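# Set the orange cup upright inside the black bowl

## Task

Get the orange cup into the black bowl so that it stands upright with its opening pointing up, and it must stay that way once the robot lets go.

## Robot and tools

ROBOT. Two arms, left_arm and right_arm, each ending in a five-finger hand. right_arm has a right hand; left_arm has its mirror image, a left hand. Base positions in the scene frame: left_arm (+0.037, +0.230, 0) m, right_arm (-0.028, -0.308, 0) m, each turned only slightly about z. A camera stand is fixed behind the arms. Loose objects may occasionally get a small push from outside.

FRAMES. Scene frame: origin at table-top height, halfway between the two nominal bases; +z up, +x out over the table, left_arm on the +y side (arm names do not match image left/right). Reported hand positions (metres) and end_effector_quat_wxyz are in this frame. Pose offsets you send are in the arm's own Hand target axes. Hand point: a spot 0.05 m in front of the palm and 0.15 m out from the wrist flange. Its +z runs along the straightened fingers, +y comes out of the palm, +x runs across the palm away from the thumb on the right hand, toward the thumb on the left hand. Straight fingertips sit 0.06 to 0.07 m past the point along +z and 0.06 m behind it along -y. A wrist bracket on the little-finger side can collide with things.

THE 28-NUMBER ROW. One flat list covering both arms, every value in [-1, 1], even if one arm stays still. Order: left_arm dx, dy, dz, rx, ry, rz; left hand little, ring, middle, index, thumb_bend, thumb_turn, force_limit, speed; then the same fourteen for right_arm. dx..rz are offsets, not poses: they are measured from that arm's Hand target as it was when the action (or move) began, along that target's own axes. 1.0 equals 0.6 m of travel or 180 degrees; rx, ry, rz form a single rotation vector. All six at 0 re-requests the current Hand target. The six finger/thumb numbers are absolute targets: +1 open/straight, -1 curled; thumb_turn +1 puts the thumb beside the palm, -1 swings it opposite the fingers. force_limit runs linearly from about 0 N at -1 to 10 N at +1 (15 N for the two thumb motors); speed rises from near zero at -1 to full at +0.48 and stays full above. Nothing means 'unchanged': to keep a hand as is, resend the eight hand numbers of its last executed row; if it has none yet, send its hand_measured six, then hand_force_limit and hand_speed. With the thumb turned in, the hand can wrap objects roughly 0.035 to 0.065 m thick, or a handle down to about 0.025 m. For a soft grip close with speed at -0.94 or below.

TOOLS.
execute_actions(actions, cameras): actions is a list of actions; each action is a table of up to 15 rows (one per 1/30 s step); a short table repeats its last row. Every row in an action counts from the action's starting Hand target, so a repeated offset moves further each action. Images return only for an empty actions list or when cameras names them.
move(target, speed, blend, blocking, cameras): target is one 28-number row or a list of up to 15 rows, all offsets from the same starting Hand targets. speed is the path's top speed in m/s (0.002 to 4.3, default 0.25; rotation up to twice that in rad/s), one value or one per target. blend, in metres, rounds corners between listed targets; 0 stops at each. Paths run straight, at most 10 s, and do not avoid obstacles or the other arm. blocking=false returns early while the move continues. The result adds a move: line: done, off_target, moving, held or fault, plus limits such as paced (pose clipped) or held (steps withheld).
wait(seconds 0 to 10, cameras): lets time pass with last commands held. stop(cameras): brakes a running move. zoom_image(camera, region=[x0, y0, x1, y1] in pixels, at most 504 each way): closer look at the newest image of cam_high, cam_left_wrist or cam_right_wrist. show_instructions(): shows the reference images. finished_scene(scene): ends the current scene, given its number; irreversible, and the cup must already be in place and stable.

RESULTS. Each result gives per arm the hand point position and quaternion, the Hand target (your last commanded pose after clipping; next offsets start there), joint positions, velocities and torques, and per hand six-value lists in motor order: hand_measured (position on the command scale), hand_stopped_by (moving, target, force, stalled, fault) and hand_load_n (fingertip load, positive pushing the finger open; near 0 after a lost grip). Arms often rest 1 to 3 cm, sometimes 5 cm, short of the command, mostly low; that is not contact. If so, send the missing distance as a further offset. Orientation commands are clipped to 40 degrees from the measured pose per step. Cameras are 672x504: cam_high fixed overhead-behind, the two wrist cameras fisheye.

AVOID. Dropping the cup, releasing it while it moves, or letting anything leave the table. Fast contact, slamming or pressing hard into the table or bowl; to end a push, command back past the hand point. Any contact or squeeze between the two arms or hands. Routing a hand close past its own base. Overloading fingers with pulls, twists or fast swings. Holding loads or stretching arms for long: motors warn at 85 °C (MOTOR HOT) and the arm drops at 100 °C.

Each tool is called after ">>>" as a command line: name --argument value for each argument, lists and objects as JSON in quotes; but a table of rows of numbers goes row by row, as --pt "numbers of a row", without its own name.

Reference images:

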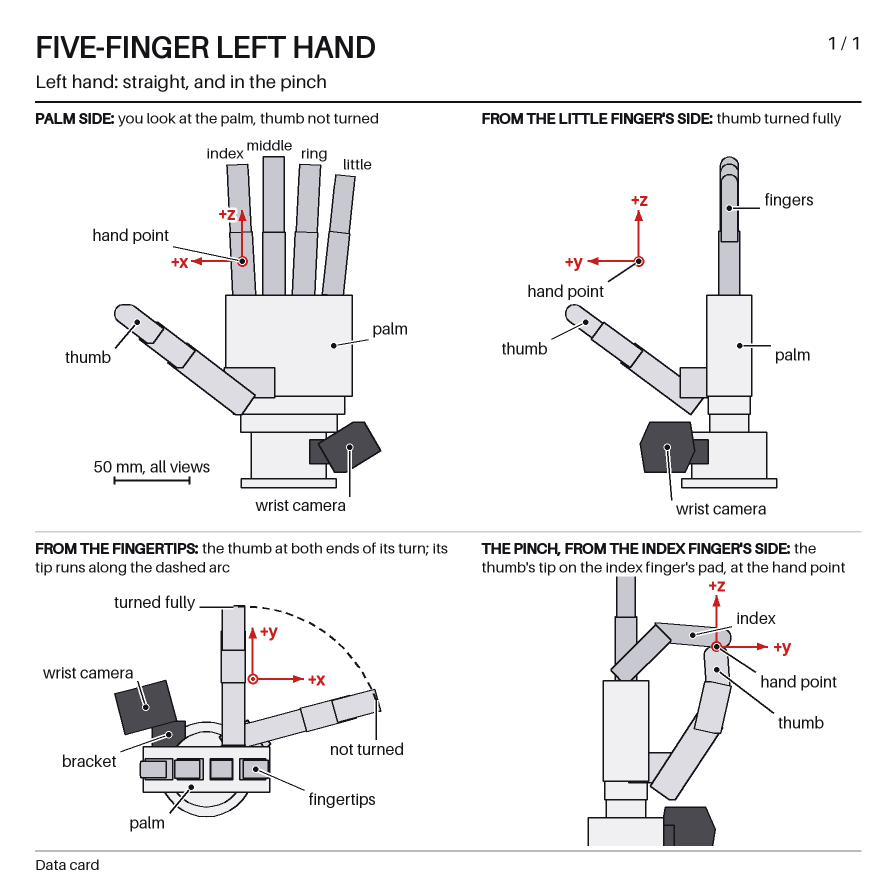

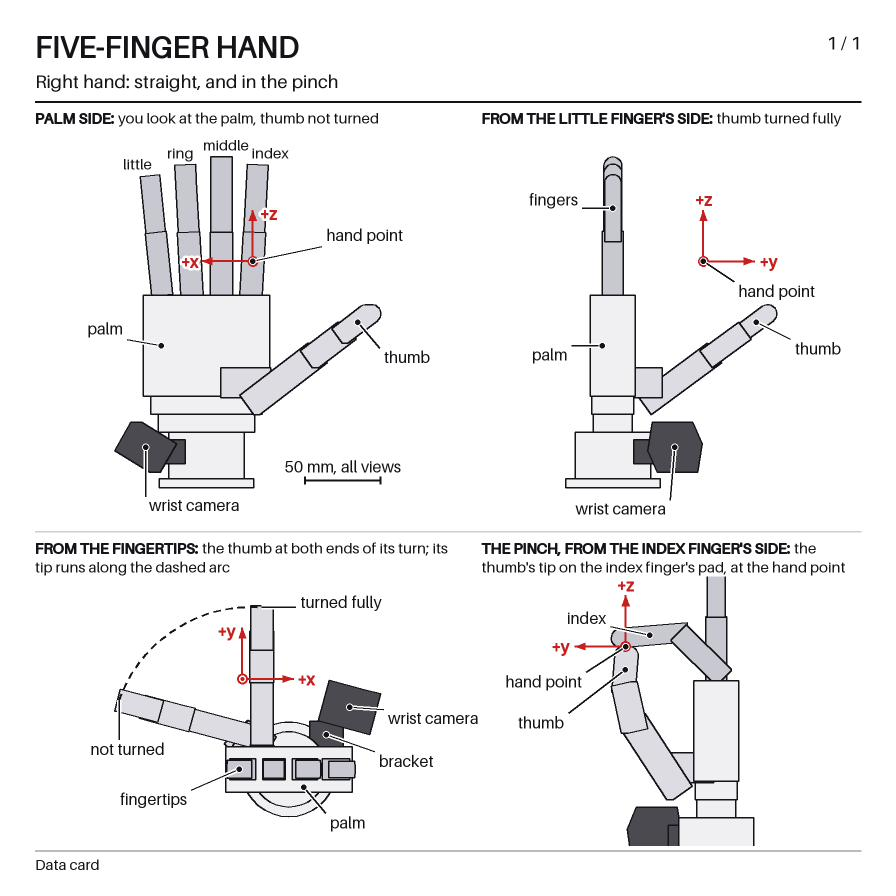

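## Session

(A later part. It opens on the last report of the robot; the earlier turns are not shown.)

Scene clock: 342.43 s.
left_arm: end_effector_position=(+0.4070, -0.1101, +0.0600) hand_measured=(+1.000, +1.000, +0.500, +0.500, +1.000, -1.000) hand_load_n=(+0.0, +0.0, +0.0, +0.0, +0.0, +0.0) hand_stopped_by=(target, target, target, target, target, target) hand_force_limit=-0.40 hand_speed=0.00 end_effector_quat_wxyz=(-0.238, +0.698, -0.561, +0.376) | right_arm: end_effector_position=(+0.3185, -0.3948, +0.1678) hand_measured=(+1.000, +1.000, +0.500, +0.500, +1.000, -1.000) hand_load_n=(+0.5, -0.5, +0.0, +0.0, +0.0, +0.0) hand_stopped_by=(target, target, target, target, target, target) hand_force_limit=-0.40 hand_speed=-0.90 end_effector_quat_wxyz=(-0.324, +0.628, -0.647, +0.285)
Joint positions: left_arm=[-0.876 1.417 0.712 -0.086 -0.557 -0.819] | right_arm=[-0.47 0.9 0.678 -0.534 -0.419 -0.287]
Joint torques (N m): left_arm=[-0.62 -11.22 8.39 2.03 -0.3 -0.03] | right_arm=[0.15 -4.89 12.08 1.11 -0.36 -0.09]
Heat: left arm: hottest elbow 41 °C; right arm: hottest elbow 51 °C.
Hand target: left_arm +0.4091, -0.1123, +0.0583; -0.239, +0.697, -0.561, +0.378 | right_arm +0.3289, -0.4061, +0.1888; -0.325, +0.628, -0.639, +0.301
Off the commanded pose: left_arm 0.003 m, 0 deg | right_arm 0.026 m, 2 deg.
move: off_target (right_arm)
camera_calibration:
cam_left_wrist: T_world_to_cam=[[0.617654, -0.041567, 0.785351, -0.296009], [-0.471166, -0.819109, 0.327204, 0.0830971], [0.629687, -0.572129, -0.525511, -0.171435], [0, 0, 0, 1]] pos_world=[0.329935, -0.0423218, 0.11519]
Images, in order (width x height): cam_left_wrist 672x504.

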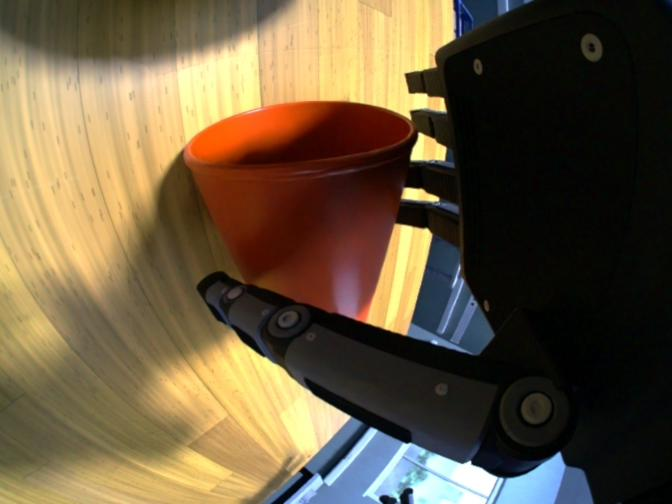

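>>> move --target '[0.0083,0.0122,-0.0033,0,0,0,1,1,0.5,0.5,1,-1,-0.4,0.0,0,0,0,0,0,0,1,1,0.5,0.5,1,-1,-0.4,-0.9]' --speed 0.05 --cameras '["cam_left_wrist"]'

>>> zoom_image --camera "cam_left_wrist" --region '[140, 60, 440, 360]'

Scene clock: 366.73 s.
left_arm: end_effector_position=(+0.4038, -0.1129, +0.0573) hand_measured=(+1.000, +1.000, +0.500, +0.500, +1.000, -1.000) hand_load_n=(+0.0, +0.0, -0.5, +0.0, +0.0, +0.0) hand_stopped_by=(target, target, target, target, target, target) hand_force_limit=-0.40 hand_speed=0.00 end_effector_quat_wxyz=(-0.242, +0.696, -0.563, +0.375) | right_arm: end_effector_position=(+0.3185, -0.3948, +0.1678) hand_measured=(+1.000, +1.000, +0.500, +0.500, +1.000, -1.000) hand_load_n=(+0.0, +0.0, +0.0, +0.0, +0.0, +0.0) hand_stopped_by=(target, target, target, target, target, target) hand_force_limit=-0.40 hand_speed=-0.90 end_effector_quat_wxyz=(-0.324, +0.628, -0.647, +0.285)
Joint positions: left_arm=[-0.89 1.424 0.712 -0.086 -0.573 -0.825] | right_arm=[-0.47 0.9 0.678 -0.534 -0.419 -0.287]
Joint torques (N m): left_arm=[-1.38 -10.99 8.42 1.99 -0.32 -0.18] | right_arm=[0.15 -4.84 12.08 1.11 -0.36 -0.09]
Heat: left arm: hottest elbow 42 °C; right arm: hottest elbow 51 °C.
Hand target: left_arm +0.4036, -0.1188, +0.0551; -0.240, +0.697, -0.561, +0.378 | right_arm +0.3289, -0.4061, +0.1888; -0.325, +0.628, -0.639, +0.301
Off the commanded pose: left_arm 0.006 m, 1 deg | right_arm 0.026 m, 2 deg.
move: off_target (right_arm)
camera_calibration:
cam_left_wrist: T_world_to_cam=[[0.615255, -0.0484857, 0.786836, -0.291863], [-0.472398, -0.821729, 0.318749, 0.0809127], [0.631111, -0.567812, -0.528478, -0.172312], [0, 0, 0, 1]] pos_world=[0.326541, -0.0455036, 0.112794]
Images, in order (width x height): cam_left_wrist 672x504.

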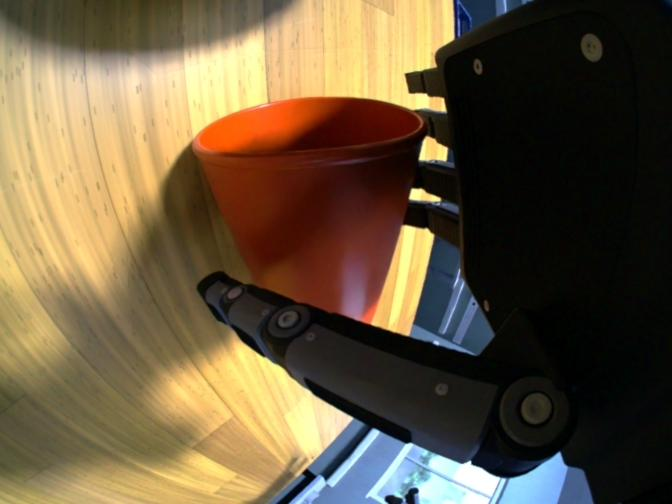

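Scaled by 1.680 from the camera's 672x504 image, which has a finer 960x720 frame.

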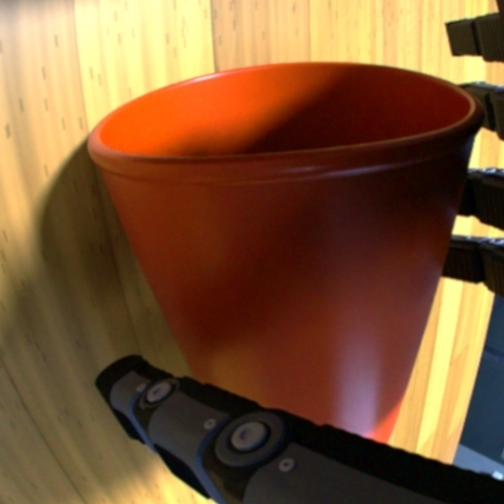

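>>> move --target '[0,0,0,0,0,0,1,1,-0.2,-0.2,1,-1,-0.5,-0.93,0,0,0,0,0,0,1,1,0.5,0.5,1,-1,-0.4,-0.9]' --speed 0.05 --cameras '["cam_left_wrist"]'

Scene clock: 370.03 s.
left_arm: end_effector_position=(+0.4038, -0.1129, +0.0574) hand_measured=(+1.000, +1.000, +0.148, +0.148, +1.000, -1.000) hand_load_n=(-0.5, +0.0, +4.0, +3.5, +1.0, -0.5) hand_stopped_by=(target, target, force, force, target, target) hand_force_limit=-0.50 hand_speed=-0.93 end_effector_quat_wxyz=(-0.242, +0.696, -0.562, +0.375) | right_arm: end_effector_position=(+0.3185, -0.3948, +0.1678) hand_measured=(+1.000, +1.000, +0.500, +0.500, +1.000, -1.000) hand_load_n=(+0.0, +0.0, +0.0, +0.0, +0.0, +0.0) hand_stopped_by=(target, target, target, target, target, target) hand_force_limit=-0.40 hand_speed=-0.90 end_effector_quat_wxyz=(-0.324, +0.628, -0.647, +0.285)
Joint positions: left_arm=[-0.89 1.424 0.712 -0.086 -0.573 -0.826] | right_arm=[-0.47 0.9 0.678 -0.534 -0.419 -0.287]
Joint torques (N m): left_arm=[-1.44 -11.05 8.44 1.92 -0.29 -0.14] | right_arm=[0.15 -4.84 12.08 1.11 -0.36 -0.09]
Heat: left arm: hottest elbow 42 °C; right arm: hottest elbow 51 °C.
Hand target: left_arm +0.4036, -0.1188, +0.0553; -0.239, +0.697, -0.561, +0.378 | right_arm +0.3289, -0.4061, +0.1888; -0.325, +0.628, -0.639, +0.301
Off the commanded pose: left_arm 0.006 m, 1 deg | right_arm 0.026 m, 2 deg.
move: off_target (right_arm)
camera_calibration:
cam_left_wrist: T_world_to_cam=[[0.615139, -0.0473386, 0.786997, -0.291852], [-0.471673, -0.821959, 0.319231, 0.0806569], [0.631767, -0.567576, -0.527947, -0.17264], [0, 0, 0, 1]] pos_world=[0.326641, -0.0455054, 0.112793]
Images, in order (width x height): cam_left_wrist 672x504.

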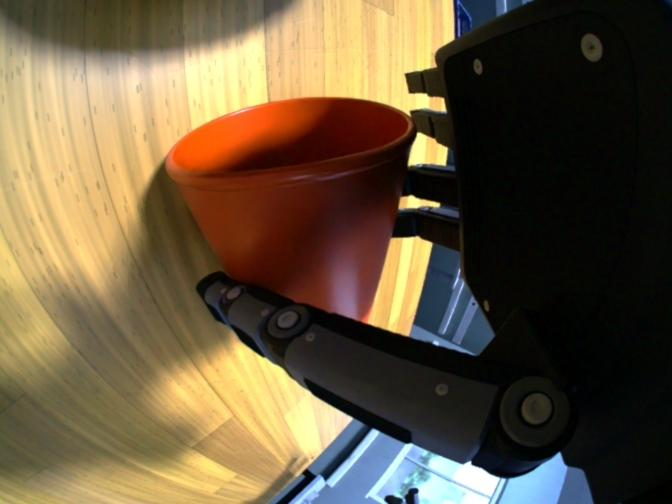

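>>> move --target '[0.0432,-0.1263,-0.0998,0,0,0,1,1,-0.2,-0.2,1,-1,-0.5,-0.93,0,0,0,0,0,0,1,1,0.5,0.5,1,-1,-0.4,-0.9]' --speed 0.1 --cameras '["cam_left_wrist", "cam_high"]'

Scene clock: 374.03 s.
left_arm: end_effector_position=(+0.3949, -0.1026, +0.1265) hand_measured=(+1.000, +1.000, +0.148, +0.148, +1.000, -1.000) hand_load_n=(+0.0, +0.0, +4.0, +3.5, +1.0, -0.5) hand_stopped_by=(target, target, force, force, target, target) hand_force_limit=-0.50 hand_speed=-0.93 end_effector_quat_wxyz=(-0.246, +0.698, -0.572, +0.353) | right_arm: end_effector_position=(+0.3185, -0.3948, +0.1678) hand_measured=(+1.000, +1.000, +0.500, +0.500, +1.000, -1.000) hand_load_n=(+0.0, +0.0, +0.0, +0.0, +0.0, +0.0) hand_stopped_by=(target, target, target, target, target, target) hand_force_limit=-0.40 hand_speed=-0.90 end_effector_quat_wxyz=(-0.324, +0.628, -0.647, +0.285)
Joint positions: left_arm=[-0.89 1.277 0.817 -0.387 -0.574 -0.829] | right_arm=[-0.47 0.9 0.678 -0.534 -0.419 -0.287]
Joint torques (N m): left_arm=[-1.26 -12.1 13.41 1.09 -0.26 -0.11] | right_arm=[0.15 -4.89 12.1 1.11 -0.36 -0.09]
Heat: left arm: hottest elbow 42 °C; right arm: hottest elbow 51 °C.
Hand target: left_arm +0.4036, -0.1189, +0.1552; -0.239, +0.697, -0.561, +0.378 | right_arm +0.3289, -0.4061, +0.1888; -0.325, +0.628, -0.639, +0.301
Off the commanded pose: left_arm 0.034 m, 3 deg | right_arm 0.026 m, 2 deg.
move: off_target (left_arm, right_arm)
camera_calibration:
cam_left_wrist: T_world_to_cam=[[0.640424, -0.0733566, 0.76451, -0.35003], [-0.459958, -0.833805, 0.305298, 0.0586807], [0.615057, -0.547163, -0.56773, -0.110906], [0, 0, 0, 1]] pos_world=[0.319372, -0.0374325, 0.186722]
Images, in order (width x height): cam_high 672x504, cam_left_wrist 672x504.

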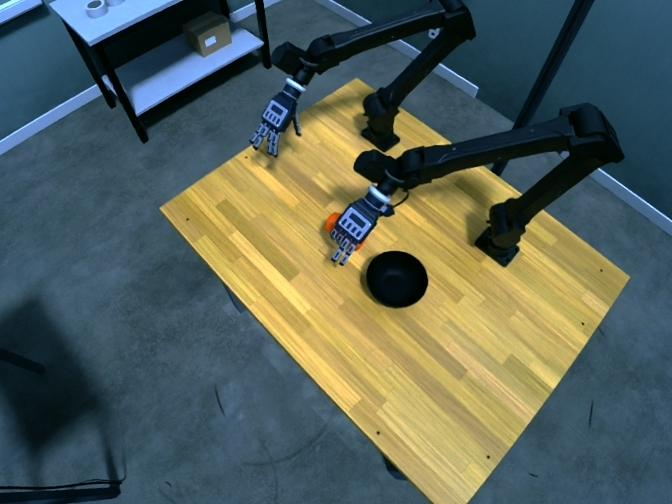

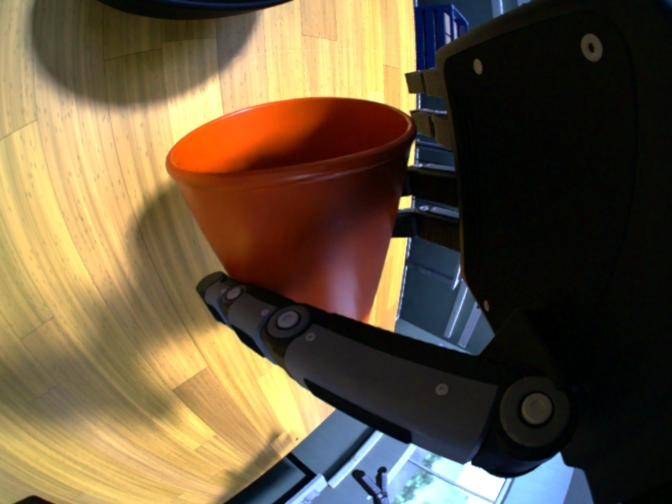

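>>> zoom_image --camera "cam_left_wrist" --region '[140, 60, 440, 360]'

Scaled by 1.680 from the camera's 672x504 image, which has a finer 960x720 frame.

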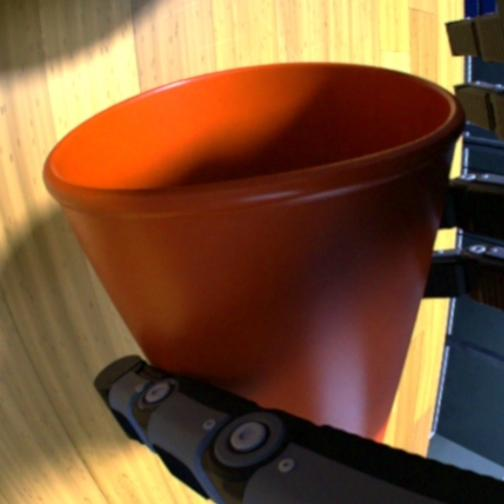

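>>> move --target '[-0.2823,-0.1088,-0.0952,0.0947,-0.1579,0.4756,1,1,-0.2,-0.2,1,-1,-0.5,-0.93,0,0,0,0,0,0,1,1,0.5,0.5,1,-1,-0.4,-0.9]' --speed 0.28 --cameras '["cam_left_wrist", "cam_high"]'

>>> zoom_image --camera "cam_high" --region '[320, 190, 470, 320]'

>>> zoom_image --camera "cam_left_wrist" --region '[100, 40, 480, 420]'

Scene clock: 411.93 s.
left_arm: end_effector_position=(+0.3834, +0.0703, +0.1878) hand_measured=(+1.000, +1.000, +0.148, +0.148, +1.000, -1.000) hand_load_n=(-0.5, +0.0, +4.0, +3.5, +1.0, -0.5) hand_stopped_by=(target, target, force, force, target, target) hand_force_limit=-0.50 hand_speed=-0.93 end_effector_quat_wxyz=(+0.633, -0.163, +0.757, -0.012) | right_arm: end_effector_position=(+0.3185, -0.3948, +0.1678) hand_measured=(+1.000, +1.000, +0.500, +0.500, +1.000, -1.000) hand_load_n=(+0.0, +0.0, +0.0, +0.0, +0.0, +0.0) hand_stopped_by=(target, target, target, target, target, target) hand_force_limit=-0.40 hand_speed=-0.90 end_effector_quat_wxyz=(-0.324, +0.628, -0.647, +0.285)
Joint positions: left_arm=[-0.979 1.095 0.554 0.093 -1.092 0.936] | right_arm=[-0.47 0.9 0.678 -0.534 -0.419 -0.287]
Joint torques (N m): left_arm=[-1.55 -8.76 9.2 2.02 -0.2 0.17] | right_arm=[0.15 -4.84 12.1 1.11 -0.36 -0.09]
Heat: left arm: hottest elbow 43 °C; right arm: hottest elbow 52 °C.
Hand target: left_arm +0.3829, +0.0661, +0.1952; +0.637, -0.161, +0.753, -0.023 | right_arm +0.3289, -0.4061, +0.1888; -0.325, +0.628, -0.639, +0.301
Off the commanded pose: left_arm 0.009 m, 1 deg | right_arm 0.026 m, 2 deg.
move: off_target (right_arm)
camera_calibration:
cam_left_wrist: T_world_to_cam=[[0.195258, -0.978179, -0.070993, 0.0143385], [-0.657782, -0.0769229, -0.74927, 0.399573], [0.727459, 0.192999, -0.658449, -0.0525443], [0, 0, 0, 1]] pos_world=[0.298256, 0.0549029, 0.265808]
Images, in order (width x height): cam_high 672x504, cam_left_wrist 672x504.

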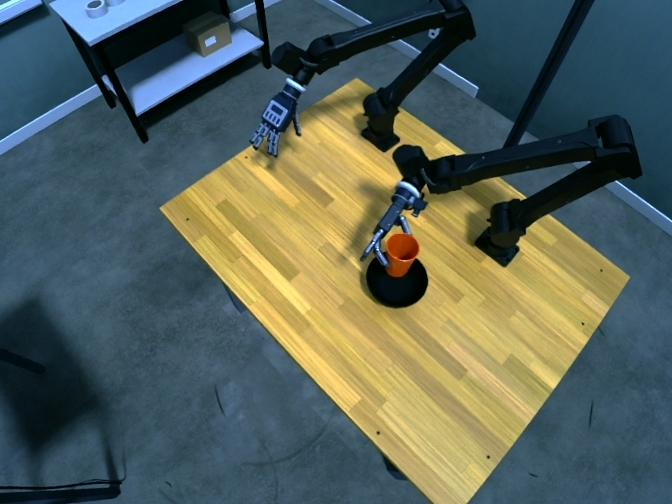

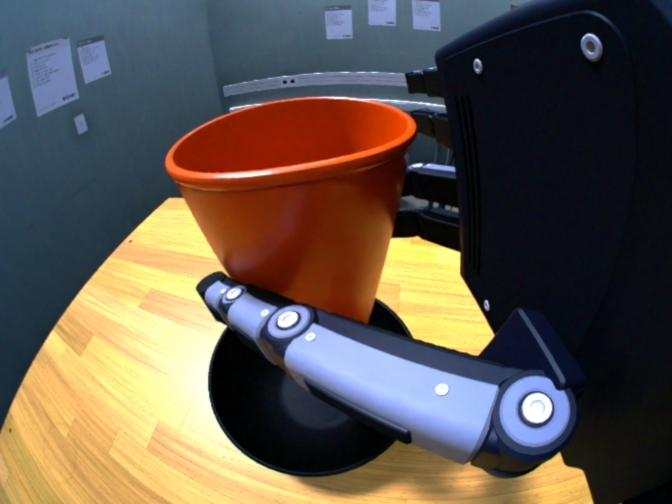

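Scaled by 3.360 from the camera's 672x504 image, which has a finer 960x720 frame.

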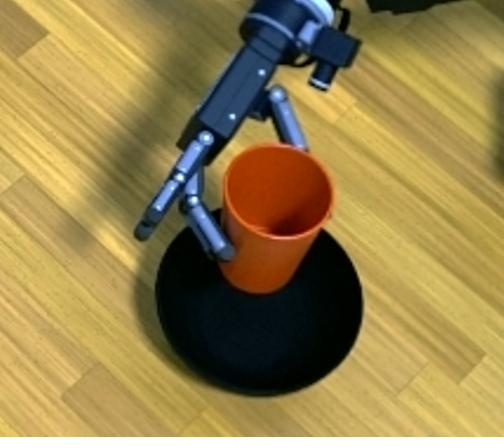

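Scaled by 1.326 from the camera's 672x504 image, which has a finer 960x720 frame.

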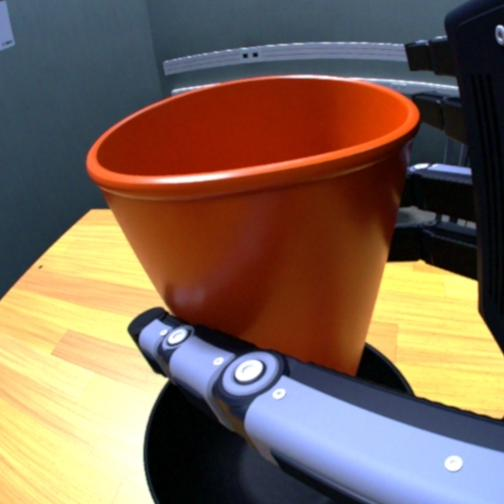

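>>> zoom_image --camera "cam_high" --region '[360, 220, 440, 310]'

Scaled by 5.600 from the camera's 672x504 image, which has a finer 960x720 frame.

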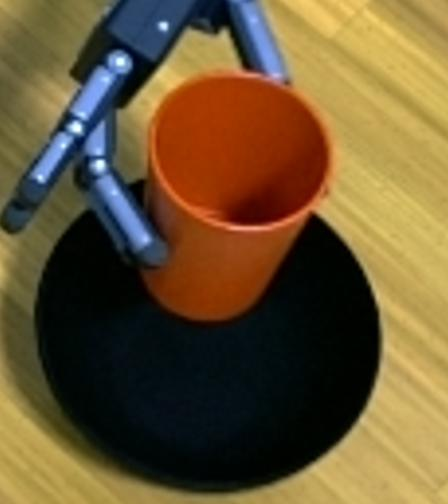

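>>> zoom_image --camera "cam_left_wrist" --region '[190, 270, 430, 490]'

Scaled by 2.100 from the camera's 672x504 image, which has a finer 960x720 frame.

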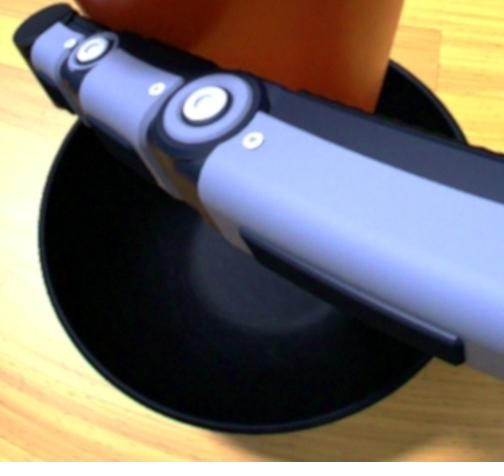

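>>> move --target '[0.0820,0.0424,0.0174,0.0011,0.0017,-0.0077,1,1,-0.2,-0.2,1,-1,-0.5,-0.93,0,0,0,0,0,0,1,1,0.5,0.5,1,-1,-0.4,-0.9]' --speed 0.1 --cameras '["cam_left_wrist", "cam_high"]'

>>> zoom_image --camera "cam_high" --region '[360, 220, 440, 310]'

>>> zoom_image --camera "cam_left_wrist" --region '[140, 200, 460, 500]'

Scene clock: 443.77 s.
left_arm: end_effector_position=(+0.3778, +0.0776, +0.1403) hand_measured=(+1.000, +1.000, +0.148, +0.148, +1.000, -1.000) hand_load_n=(+0.0, -0.5, +4.0, +3.5, +1.0, -0.5) hand_stopped_by=(target, target, force, force, target, target) hand_force_limit=-0.50 hand_speed=-0.93 end_effector_quat_wxyz=(+0.634, -0.166, +0.755, -0.033) | right_arm: end_effector_position=(+0.3185, -0.3948, +0.1678) hand_measured=(+1.000, +1.000, +0.500, +0.500, +1.000, -1.000) hand_load_n=(+0.0, +0.0, +0.0, +0.0, +0.0, +0.0) hand_stopped_by=(target, target, target, target, target, target) hand_force_limit=-0.40 hand_speed=-0.90 end_effector_quat_wxyz=(-0.324, +0.628, -0.647, +0.285)
Joint positions: left_arm=[-0.974 1.159 0.438 0.308 -1.065 0.937] | right_arm=[-0.47 0.9 0.678 -0.534 -0.419 -0.287]
Joint torques (N m): left_arm=[0.26 -6.71 8.32 2.19 -0.17 0.07] | right_arm=[0.21 -4.84 12.08 1.1 -0.36 -0.09]
Heat: left arm: hottest elbow 43 °C; right arm: hottest elbow 52 °C.
Hand target: left_arm +0.3809, +0.0786, +0.1402; +0.635, -0.169, +0.753, -0.032 | right_arm +0.3289, -0.4061, +0.1888; -0.325, +0.628, -0.639, +0.301
Off the commanded pose: left_arm 0.003 m, 0 deg | right_arm 0.026 m, 2 deg.
move: off_target (right_arm)
camera_calibration:
cam_left_wrist: T_world_to_cam=[[0.176214, -0.983748, -0.0344715, 0.0217576], [-0.650716, -0.0901407, -0.753952, 0.359861], [0.738591, 0.155288, -0.656025, -0.0828036], [0, 0, 0, 1]] pos_world=[0.291492, 0.0667006, 0.217747]
Images, in order (width x height): cam_high 672x504, cam_left_wrist 672x504.

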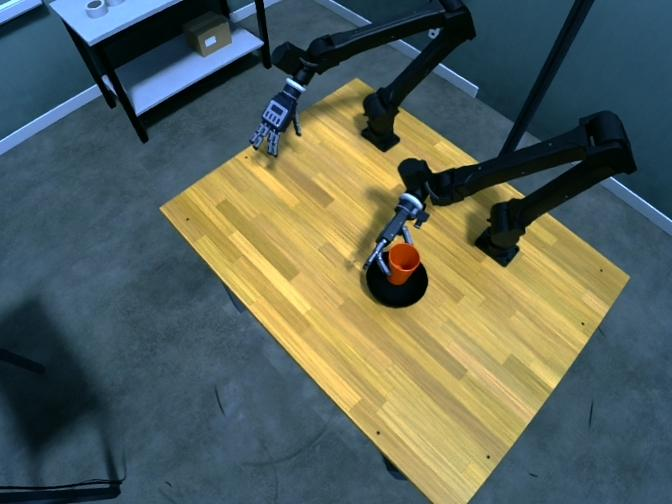

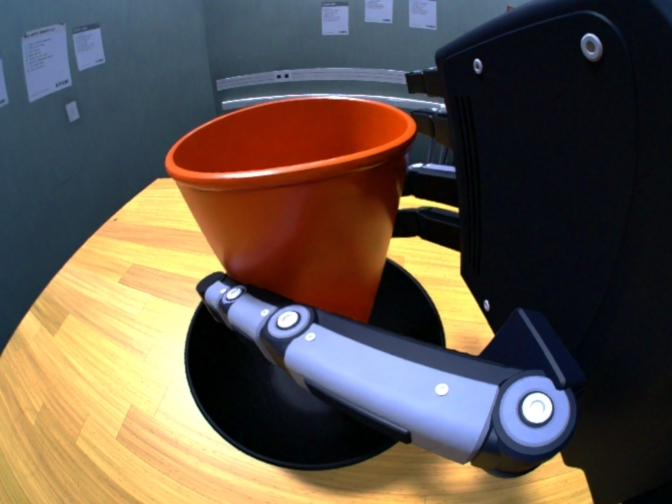

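Scaled by 5.600 from the camera's 672x504 image, which has a finer 960x720 frame.

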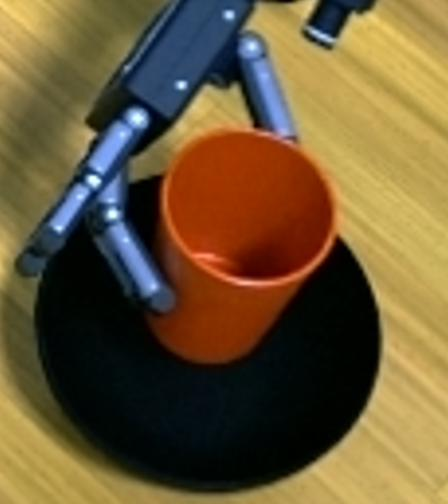

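Scaled by 1.575 from the camera's 672x504 image, which has a finer 960x720 frame.

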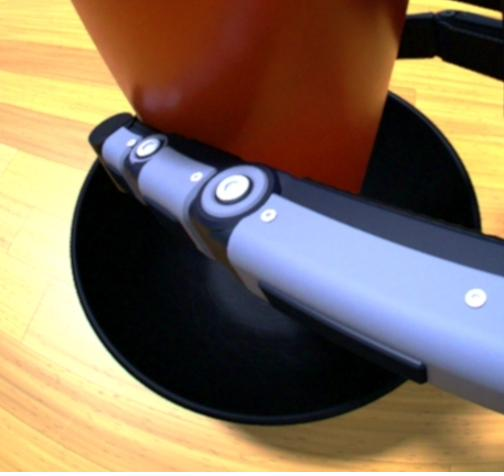

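>>> move --target '[0.0678,0.0253,0.0220,0,0,0,1,1,-0.2,-0.2,1,-1,-0.5,-0.93,0,0,0,0,0,0,1,1,0.5,0.5,1,-1,-0.4,-0.9]' --speed 0.08 --cameras '["cam_left_wrist", "cam_high"]'

>>> zoom_image --camera "cam_high" --region '[360, 220, 440, 310]'

>>> zoom_image --camera "cam_left_wrist" --region '[140, 200, 480, 500]'

Scene clock: 459.30 s.
left_arm: end_effector_position=(+0.3822, +0.0810, +0.0956) hand_measured=(+1.000, +1.000, +0.148, +0.148, +1.000, -1.000) hand_load_n=(+0.0, +0.0, +4.0, +3.5, +1.0, -0.5) hand_stopped_by=(target, target, force, force, target, target) hand_force_limit=-0.50 hand_speed=-0.93 end_effector_quat_wxyz=(+0.634, -0.170, +0.754, -0.036) | right_arm: end_effector_position=(+0.3185, -0.3948, +0.1678) hand_measured=(+1.000, +1.000, +0.500, +0.500, +1.000, -1.000) hand_load_n=(+0.0, +0.0, +0.0, +0.0, +0.0, +0.0) hand_stopped_by=(target, target, target, target, target, target) hand_force_limit=-0.40 hand_speed=-0.90 end_effector_quat_wxyz=(-0.324, +0.628, -0.647, +0.285)
Joint positions: left_arm=[-0.954 1.312 0.381 0.534 -1.046 0.944] | right_arm=[-0.47 0.9 0.678 -0.534 -0.419 -0.287]
Joint torques (N m): left_arm=[0.26 -7.59 6.84 2.03 -0.17 0.13] | right_arm=[0.15 -4.84 12.08 1.1 -0.36 -0.09]
Heat: left arm: hottest elbow 42 °C; right arm: hottest elbow 52 °C.
Hand target: left_arm +0.3849, +0.0830, +0.0952; +0.635, -0.169, +0.753, -0.032 | right_arm +0.3289, -0.4061, +0.1888; -0.325, +0.628, -0.639, +0.301
Off the commanded pose: left_arm 0.003 m, 1 deg | right_arm 0.026 m, 2 deg.
move: off_target (right_arm)
camera_calibration:
cam_left_wrist: T_world_to_cam=[[0.177864, -0.98374, -0.0249086, 0.0211568], [-0.649185, -0.0982775, -0.754255, 0.329468], [0.739542, 0.150325, -0.656109, -0.115835], [0, 0, 0, 1]] pos_world=[0.295788, 0.0706051, 0.173029]
Images, in order (width x height): cam_high 672x504, cam_left_wrist 672x504.

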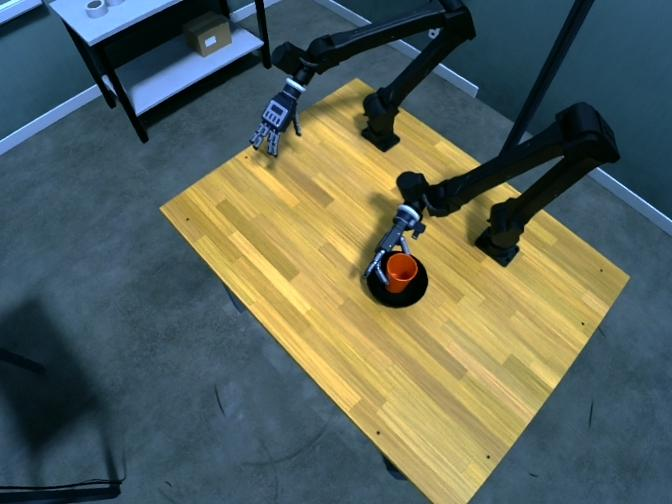

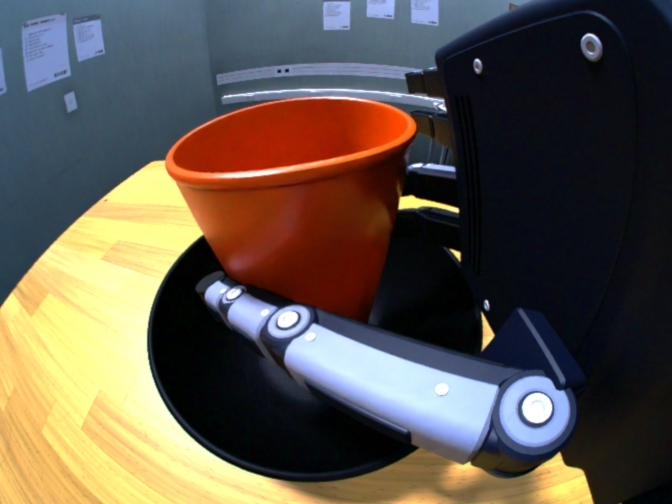

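Scaled by 5.600 from the camera's 672x504 image, which has a finer 960x720 frame.

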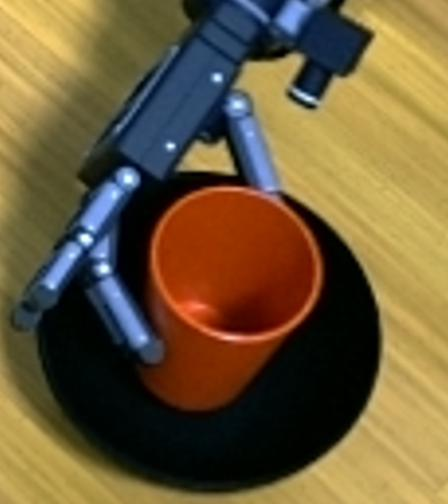

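Scaled by 1.482 from the camera's 672x504 image, which has a finer 960x720 frame.

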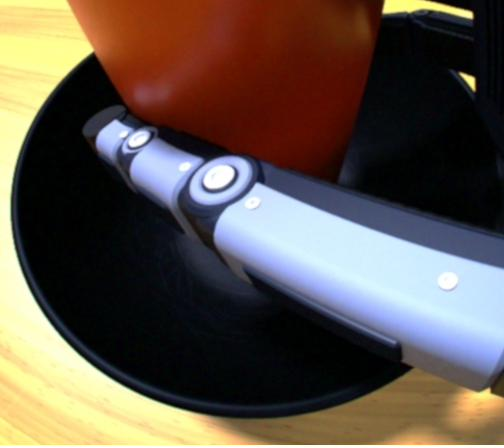

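>>> move --target '[0.0189,0.0053,0.0038,0,0,0,1,1,-0.2,-0.2,1,-1,-0.5,-0.93,0,0,0,0,0,0,1,1,0.5,0.5,1,-1,-0.4,-0.9]' --speed 0.05 --cameras '[]'

Scene clock: 464.20 s.
left_arm: end_effector_position=(+0.3824, +0.0807, +0.0838) hand_measured=(+1.000, +1.000, +0.148, +0.148, +1.000, -1.000) hand_load_n=(+0.0, +0.0, +4.0, +3.5, +1.0, -0.5) hand_stopped_by=(target, target, force, force, target, target) hand_force_limit=-0.50 hand_speed=-0.93 end_effector_quat_wxyz=(+0.634, -0.170, +0.754, -0.036) | right_arm: end_effector_position=(+0.3185, -0.3948, +0.1678) hand_measured=(+1.000, +1.000, +0.500, +0.500, +1.000, -1.000) hand_load_n=(+0.0, +0.0, +0.0, +0.0, +0.0, +0.0) hand_stopped_by=(target, target, target, target, target, target) hand_force_limit=-0.40 hand_speed=-0.90 end_effector_quat_wxyz=(-0.324, +0.628, -0.647, +0.285)
Joint positions: left_arm=[-0.954 1.361 0.37 0.594 -1.046 0.944] | right_arm=[-0.47 0.9 0.678 -0.534 -0.419 -0.287]
Joint torques (N m): left_arm=[0.26 -7.88 6.35 2.13 -0.15 0.12] | right_arm=[0.15 -4.84 12.08 1.11 -0.36 -0.09]
Heat: left arm: hottest elbow 42 °C; right arm: hottest elbow 52 °C.
Hand target: left_arm +0.3849, +0.0830, +0.0832; +0.635, -0.169, +0.753, -0.032 | right_arm +0.3289, -0.4061, +0.1888; -0.325, +0.628, -0.639, +0.301
Off the commanded pose: left_arm 0.003 m, 1 deg | right_arm 0.026 m, 2 deg.
move: off_target (right_arm)
No camera images: "cameras" was empty.

>>> move --target '[0.0071,0.0020,0.0014,0,0,0,1,1,-0.2,-0.2,1,-1,-0.5,-0.93,0,0,0,0,0,0,1,1,0.5,0.5,1,-1,-0.4,-0.9]' --speed 0.03 --cameras '[]'

>>> move --target '[0.0063,0.0018,0.0013,0,0,0,1,1,-0.2,-0.2,1,-1,-0.5,-0.93,0,0,0,0,0,0,1,1,0.5,0.5,1,-1,-0.4,-0.9]' --speed 0.03 --cameras '["cam_left_wrist", "cam_high"]'

>>> zoom_image --camera "cam_high" --region '[360, 220, 440, 310]'

Scene clock: 466.63 s.
left_arm: end_effector_position=(+0.3824, +0.0807, +0.0795) hand_measured=(+1.000, +1.000, +0.148, +0.148, +1.000, -1.000) hand_load_n=(+0.0, +0.0, +4.0, +3.5, +1.0, -0.5) hand_stopped_by=(target, target, force, force, target, target) hand_force_limit=-0.50 hand_speed=-0.93 end_effector_quat_wxyz=(+0.634, -0.170, +0.754, -0.037) | right_arm: end_effector_position=(+0.3185, -0.3948, +0.1678) hand_measured=(+1.000, +1.000, +0.500, +0.500, +1.000, -1.000) hand_load_n=(+0.0, +0.0, +0.0, +0.0, +0.0, +0.0) hand_stopped_by=(target, target, target, target, target, target) hand_force_limit=-0.40 hand_speed=-0.90 end_effector_quat_wxyz=(-0.324, +0.628, -0.647, +0.285)
Joint positions: left_arm=[-0.954 1.38 0.366 0.617 -1.046 0.944] | right_arm=[-0.47 0.9 0.678 -0.534 -0.419 -0.287]
Joint torques (N m): left_arm=[0.26 -8.06 6.16 2.17 -0.17 0.13] | right_arm=[0.15 -4.84 12.1 1.11 -0.36 -0.09]
Heat: left arm: hottest elbow 42 °C; right arm: hottest elbow 53 °C.
Hand target: left_arm +0.3848, +0.0830, +0.0787; +0.635, -0.169, +0.753, -0.032 | right_arm +0.3289, -0.4061, +0.1888; -0.325, +0.628, -0.639, +0.301
Off the commanded pose: left_arm 0.003 m, 1 deg | right_arm 0.026 m, 2 deg.
move: off_target (right_arm)
No camera images: "cameras" was empty.

Scene clock: 467.50 s.
left_arm: end_effector_position=(+0.3832, +0.0796, +0.0764) hand_measured=(+1.000, +1.000, +0.148, +0.148, +1.000, -1.000) hand_load_n=(+0.0, +0.0, +4.0, +3.5, +1.0, +0.0) hand_stopped_by=(target, target, force, force, target, target) hand_force_limit=-0.50 hand_speed=-0.93 end_effector_quat_wxyz=(+0.634, -0.170, +0.753, -0.038) | right_arm: end_effector_position=(+0.3185, -0.3948, +0.1678) hand_measured=(+1.000, +1.000, +0.500, +0.500, +1.000, -1.000) hand_load_n=(+0.0, +0.0, +0.0, +0.0, +0.0, -0.5) hand_stopped_by=(target, target, target, target, target, target) hand_force_limit=-0.40 hand_speed=-0.90 end_effector_quat_wxyz=(-0.324, +0.628, -0.647, +0.285)
Joint positions: left_arm=[-0.954 1.397 0.366 0.637 -1.046 0.944] | right_arm=[-0.47 0.9 0.678 -0.534 -0.419 -0.287]
Joint torques (N m): left_arm=[0.21 -8.18 5.76 1.98 -0.16 0.15] | right_arm=[0.15 -4.84 12.08 1.11 -0.36 -0.09]
Heat: left arm: hottest elbow 42 °C; right arm: hottest elbow 53 °C.
Hand target: left_arm +0.3849, +0.0830, +0.0747; +0.635, -0.169, +0.753, -0.032 | right_arm +0.3289, -0.4061, +0.1888; -0.325, +0.628, -0.639, +0.301
Off the commanded pose: left_arm 0.004 m, 1 deg | right_arm 0.026 m, 2 deg.
move: off_target (right_arm)
camera_calibration:
cam_left_wrist: T_world_to_cam=[[0.177495, -0.983887, -0.0215117, 0.0190476], [-0.647404, -0.100274, -0.755521, 0.315049], [0.74119, 0.148028, -0.654771, -0.129527], [0, 0, 0, 1]] pos_world=[0.296588, 0.0695057, 0.153625]
Images, in order (width x height): cam_high 672x504, cam_left_wrist 672x504.

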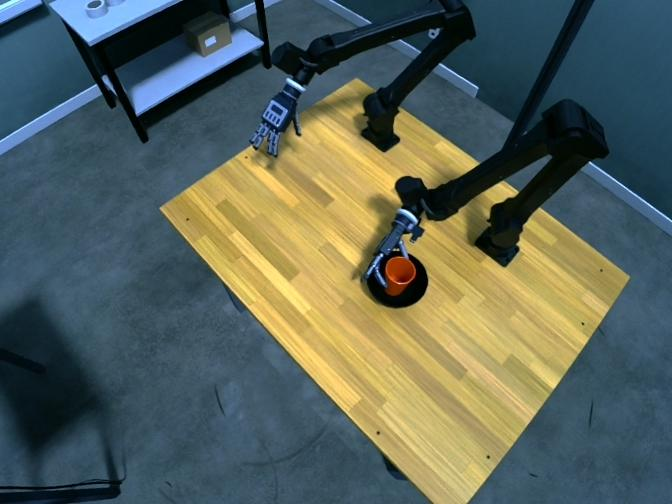

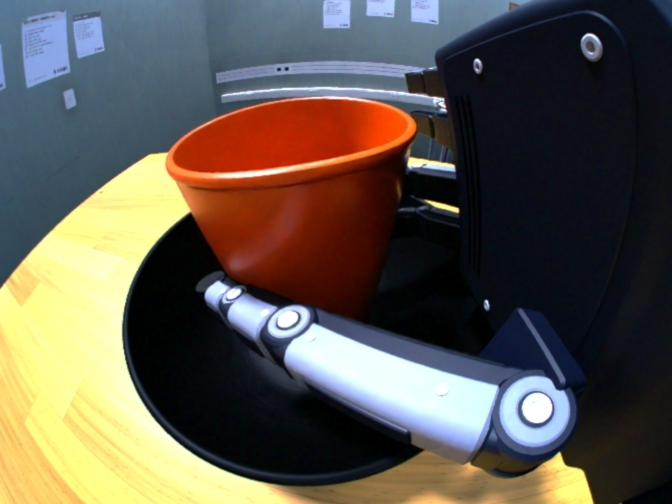

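Scaled by 5.600 from the camera's 672x504 image, which has a finer 960x720 frame.

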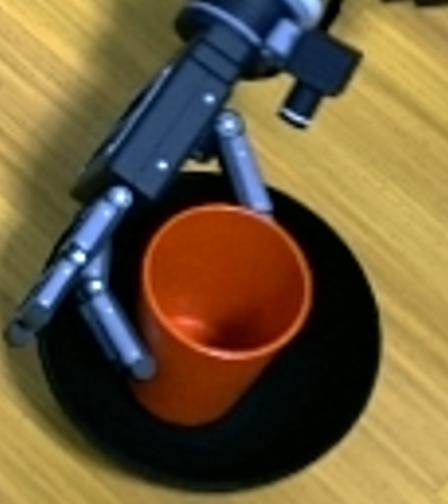

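>>> move --target '[0.0047,0.0013,0.0010,0,0,0,1,1,-0.2,-0.2,1,-1,-0.5,-0.93,0,0,0,0,0,0,1,1,0.5,0.5,1,-1,-0.4,-0.9]' --speed 0.03 --cameras '[]'

Scene clock: 469.87 s.
left_arm: end_effector_position=(+0.3827, +0.0803, +0.0728) hand_measured=(+1.000, +1.000, +0.148, +0.148, +1.000, -1.000) hand_load_n=(+0.0, -0.5, +4.0, +3.0, +1.0, -0.5) hand_stopped_by=(target, target, force, force, target, target) hand_force_limit=-0.50 hand_speed=-0.93 end_effector_quat_wxyz=(+0.634, -0.170, +0.753, -0.037) | right_arm: end_effector_position=(+0.3185, -0.3948, +0.1678) hand_measured=(+1.000, +1.000, +0.500, +0.500, +1.000, -1.000) hand_load_n=(+0.0, +0.0, -0.5, +0.0, +0.0, +0.0) hand_stopped_by=(target, target, target, target, target, target) hand_force_limit=-0.40 hand_speed=-0.90 end_effector_quat_wxyz=(-0.324, +0.628, -0.647, +0.285)
Joint positions: left_arm=[-0.954 1.41 0.362 0.652 -1.046 0.944] | right_arm=[-0.47 0.9 0.678 -0.534 -0.419 -0.287]
Joint torques (N m): left_arm=[0.21 -8.18 5.91 2.02 -0.16 0.14] | right_arm=[0.15 -4.84 12.08 1.11 -0.36 -0.09]
Heat: left arm: hottest elbow 42 °C; right arm: hottest elbow 53 °C.
Hand target: left_arm +0.3849, +0.0830, +0.0718; +0.635, -0.169, +0.753, -0.032 | right_arm +0.3289, -0.4061, +0.1888; -0.325, +0.628, -0.639, +0.301
Off the commanded pose: left_arm 0.004 m, 1 deg | right_arm 0.026 m, 2 deg.
move: off_target (right_arm)
No camera images: "cameras" was empty.

>>> move --target '[0.0047,0.0013,0.0010,0,0,0,1,1,-0.2,-0.2,1,-1,-0.5,-0.93,0,0,0,0,0,0,1,1,0.5,0.5,1,-1,-0.4,-0.9]' --speed 0.03 --cameras '[]'

Scene clock: 471.70 s.
left_arm: end_effector_position=(+0.3833, +0.0796, +0.0704) hand_measured=(+1.000, +1.000, +0.148, +0.148, +1.000, -1.000) hand_load_n=(+0.0, +0.0, +4.0, +3.5, +1.0, -0.5) hand_stopped_by=(target, target, force, force, target, target) hand_force_limit=-0.50 hand_speed=-0.93 end_effector_quat_wxyz=(+0.634, -0.170, +0.753, -0.038) | right_arm: end_effector_position=(+0.3185, -0.3948, +0.1678) hand_measured=(+1.000, +1.000, +0.500, +0.500, +1.000, -1.000) hand_load_n=(+0.0, +0.0, +0.0, +0.0, +0.0, +0.0) hand_stopped_by=(target, target, target, target, target, target) hand_force_limit=-0.40 hand_speed=-0.90 end_effector_quat_wxyz=(-0.324, +0.628, -0.647, +0.285)
Joint positions: left_arm=[-0.954 1.423 0.362 0.668 -1.046 0.944] | right_arm=[-0.47 0.9 0.678 -0.534 -0.419 -0.287]
Joint torques (N m): left_arm=[0.32 -8.23 5.56 1.99 -0.16 0.14] | right_arm=[0.15 -4.84 12.08 1.11 -0.36 -0.09]
Heat: left arm: hottest elbow 41 °C; right arm: hottest elbow 53 °C.
Hand target: left_arm +0.3849, +0.0830, +0.0687; +0.635, -0.169, +0.753, -0.032 | right_arm +0.3289, -0.4061, +0.1888; -0.325, +0.628, -0.639, +0.301
Off the commanded pose: left_arm 0.004 m, 1 deg | right_arm 0.026 m, 2 deg.
move: off_target (right_arm)
No camera images: "cameras" was empty.

>>> move --target '[0.0047,0.0013,0.0010,0,0,0,1,1,-0.2,-0.2,1,-1,-0.5,-0.93,0,0,0,0,0,0,1,1,0.5,0.5,1,-1,-0.4,-0.9]' --speed 0.03 --cameras '["cam_left_wrist"]'

>>> zoom_image --camera "cam_left_wrist" --region '[120, 200, 480, 500]'

Scene clock: 473.97 s.
left_arm: end_effector_position=(+0.3842, +0.0790, +0.0693) hand_measured=(+1.000, +1.000, +0.148, +0.148, +1.000, -1.000) hand_load_n=(+0.0, +0.0, +4.0, +3.5, +1.0, -0.5) hand_stopped_by=(target, target, force, force, target, target) hand_force_limit=-0.50 hand_speed=-0.93 end_effector_quat_wxyz=(+0.636, -0.172, +0.751, -0.040) | right_arm: end_effector_position=(+0.3185, -0.3948, +0.1678) hand_measured=(+1.000, +1.000, +0.500, +0.500, +1.000, -1.000) hand_load_n=(+0.0, +0.0, +0.0, +0.0, +0.0, +0.0) hand_stopped_by=(target, target, target, target, target, target) hand_force_limit=-0.40 hand_speed=-0.90 end_effector_quat_wxyz=(-0.324, +0.628, -0.647, +0.285)
Joint positions: left_arm=[-0.953 1.433 0.362 0.685 -1.046 0.945] | right_arm=[-0.47 0.9 0.678 -0.534 -0.419 -0.287]
Joint torques (N m): left_arm=[0.15 -7.77 5.38 1.98 -0.15 0.14] | right_arm=[0.15 -4.84 12.08 1.11 -0.36 -0.09]
Heat: left arm: hottest elbow 41 °C; right arm: hottest elbow 53 °C.
Hand target: left_arm +0.3850, +0.0831, +0.0657; +0.635, -0.169, +0.753, -0.032 | right_arm +0.3289, -0.4061, +0.1888; -0.325, +0.628, -0.639, +0.301
Off the commanded pose: left_arm 0.005 m, 1 deg | right_arm 0.026 m, 2 deg.
move: off_target (right_arm)
camera_calibration:
cam_left_wrist: T_world_to_cam=[[0.178649, -0.983791, -0.0154942, 0.0172409], [-0.643974, -0.105006, -0.757807, 0.30944], [0.743897, 0.145359, -0.652295, -0.135897], [0, 0, 0, 1]] pos_world=[0.297284, 0.0692083, 0.146118]
Images, in order (width x height): cam_left_wrist 672x504.

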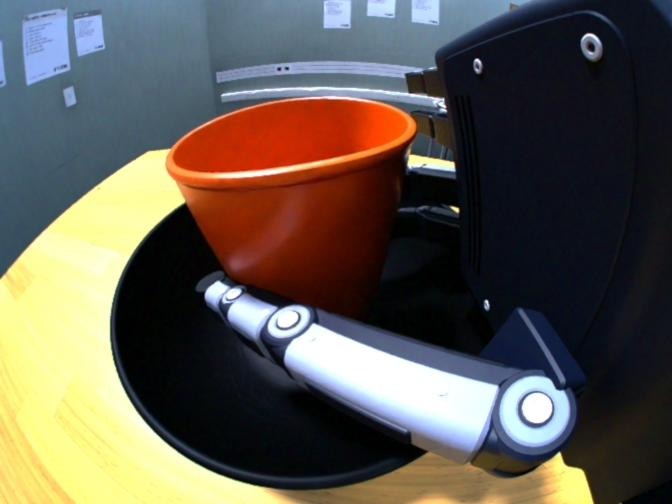

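Scaled by 1.400 from the camera's 672x504 image, which has a finer 960x720 frame.

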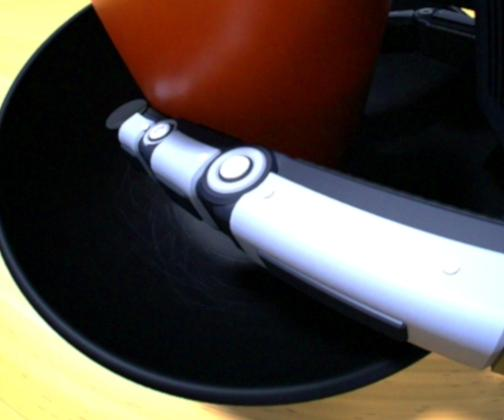

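>>> move --target '[0.0047,0.0013,0.0010,0,0,0,1,1,-0.2,-0.2,1,-1,-0.5,-0.93,0,0,0,0,0,0,1,1,0.5,0.5,1,-1,-0.4,-0.9]' --speed 0.03 --cameras '["cam_high"]'

>>> zoom_image --camera "cam_high" --region '[360, 220, 440, 310]'

Scene clock: 476.93 s.
left_arm: end_effector_position=(+0.3851, +0.0778, +0.0686) hand_measured=(+1.000, +1.000, +0.148, +0.148, +1.000, -1.000) hand_load_n=(+0.0, +0.0, +4.0, +3.5, +1.0, -0.5) hand_stopped_by=(target, target, force, force, target, target) hand_force_limit=-0.50 hand_speed=-0.93 end_effector_quat_wxyz=(+0.637, -0.175, +0.749, -0.043) | right_arm: end_effector_position=(+0.3185, -0.3948, +0.1678) hand_measured=(+1.000, +1.000, +0.500, +0.500, +1.000, -1.000) hand_load_n=(+0.0, +0.0, -0.5, +0.0, +0.0, -0.5) hand_stopped_by=(target, target, target, target, target, target) hand_force_limit=-0.40 hand_speed=-0.90 end_effector_quat_wxyz=(-0.324, +0.628, -0.647, +0.285)
Joint positions: left_arm=[-0.953 1.442 0.362 0.703 -1.046 0.945] | right_arm=[-0.47 0.9 0.678 -0.534 -0.419 -0.287]
Joint torques (N m): left_arm=[0.09 -7.3 5.15 1.87 -0.15 0.13] | right_arm=[0.15 -4.89 12.08 1.11 -0.36 -0.08]
Heat: left arm: hottest elbow 41 °C; right arm: hottest elbow 53 °C.
Hand target: left_arm +0.3850, +0.0830, +0.0628; +0.635, -0.169, +0.753, -0.032 | right_arm +0.3289, -0.4061, +0.1888; -0.325, +0.628, -0.639, +0.301
Off the commanded pose: left_arm 0.008 m, 1 deg | right_arm 0.026 m, 2 deg.
move: off_target (right_arm)
Images, in order (width x height): cam_high 672x504.

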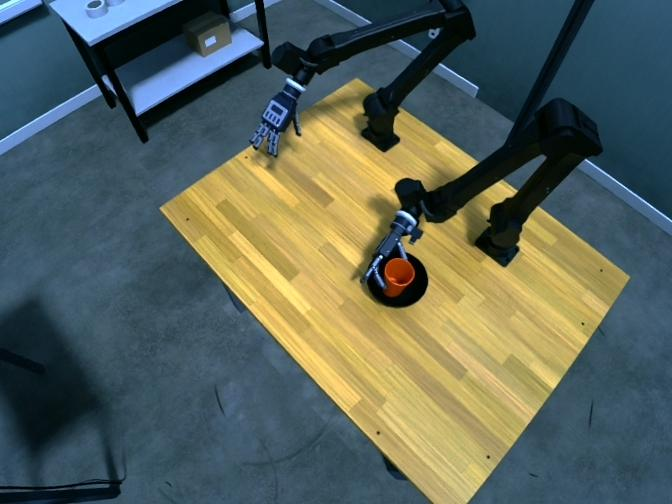

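Scaled by 5.600 from the camera's 672x504 image, which has a finer 960x720 frame.

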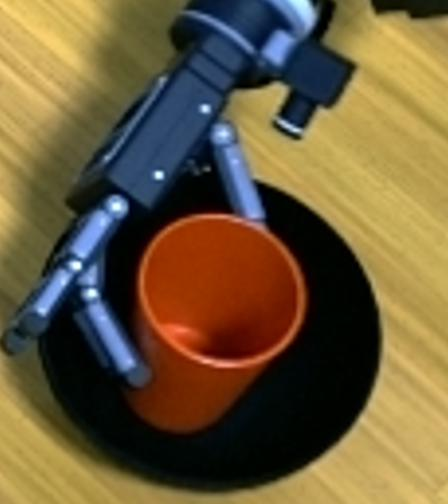

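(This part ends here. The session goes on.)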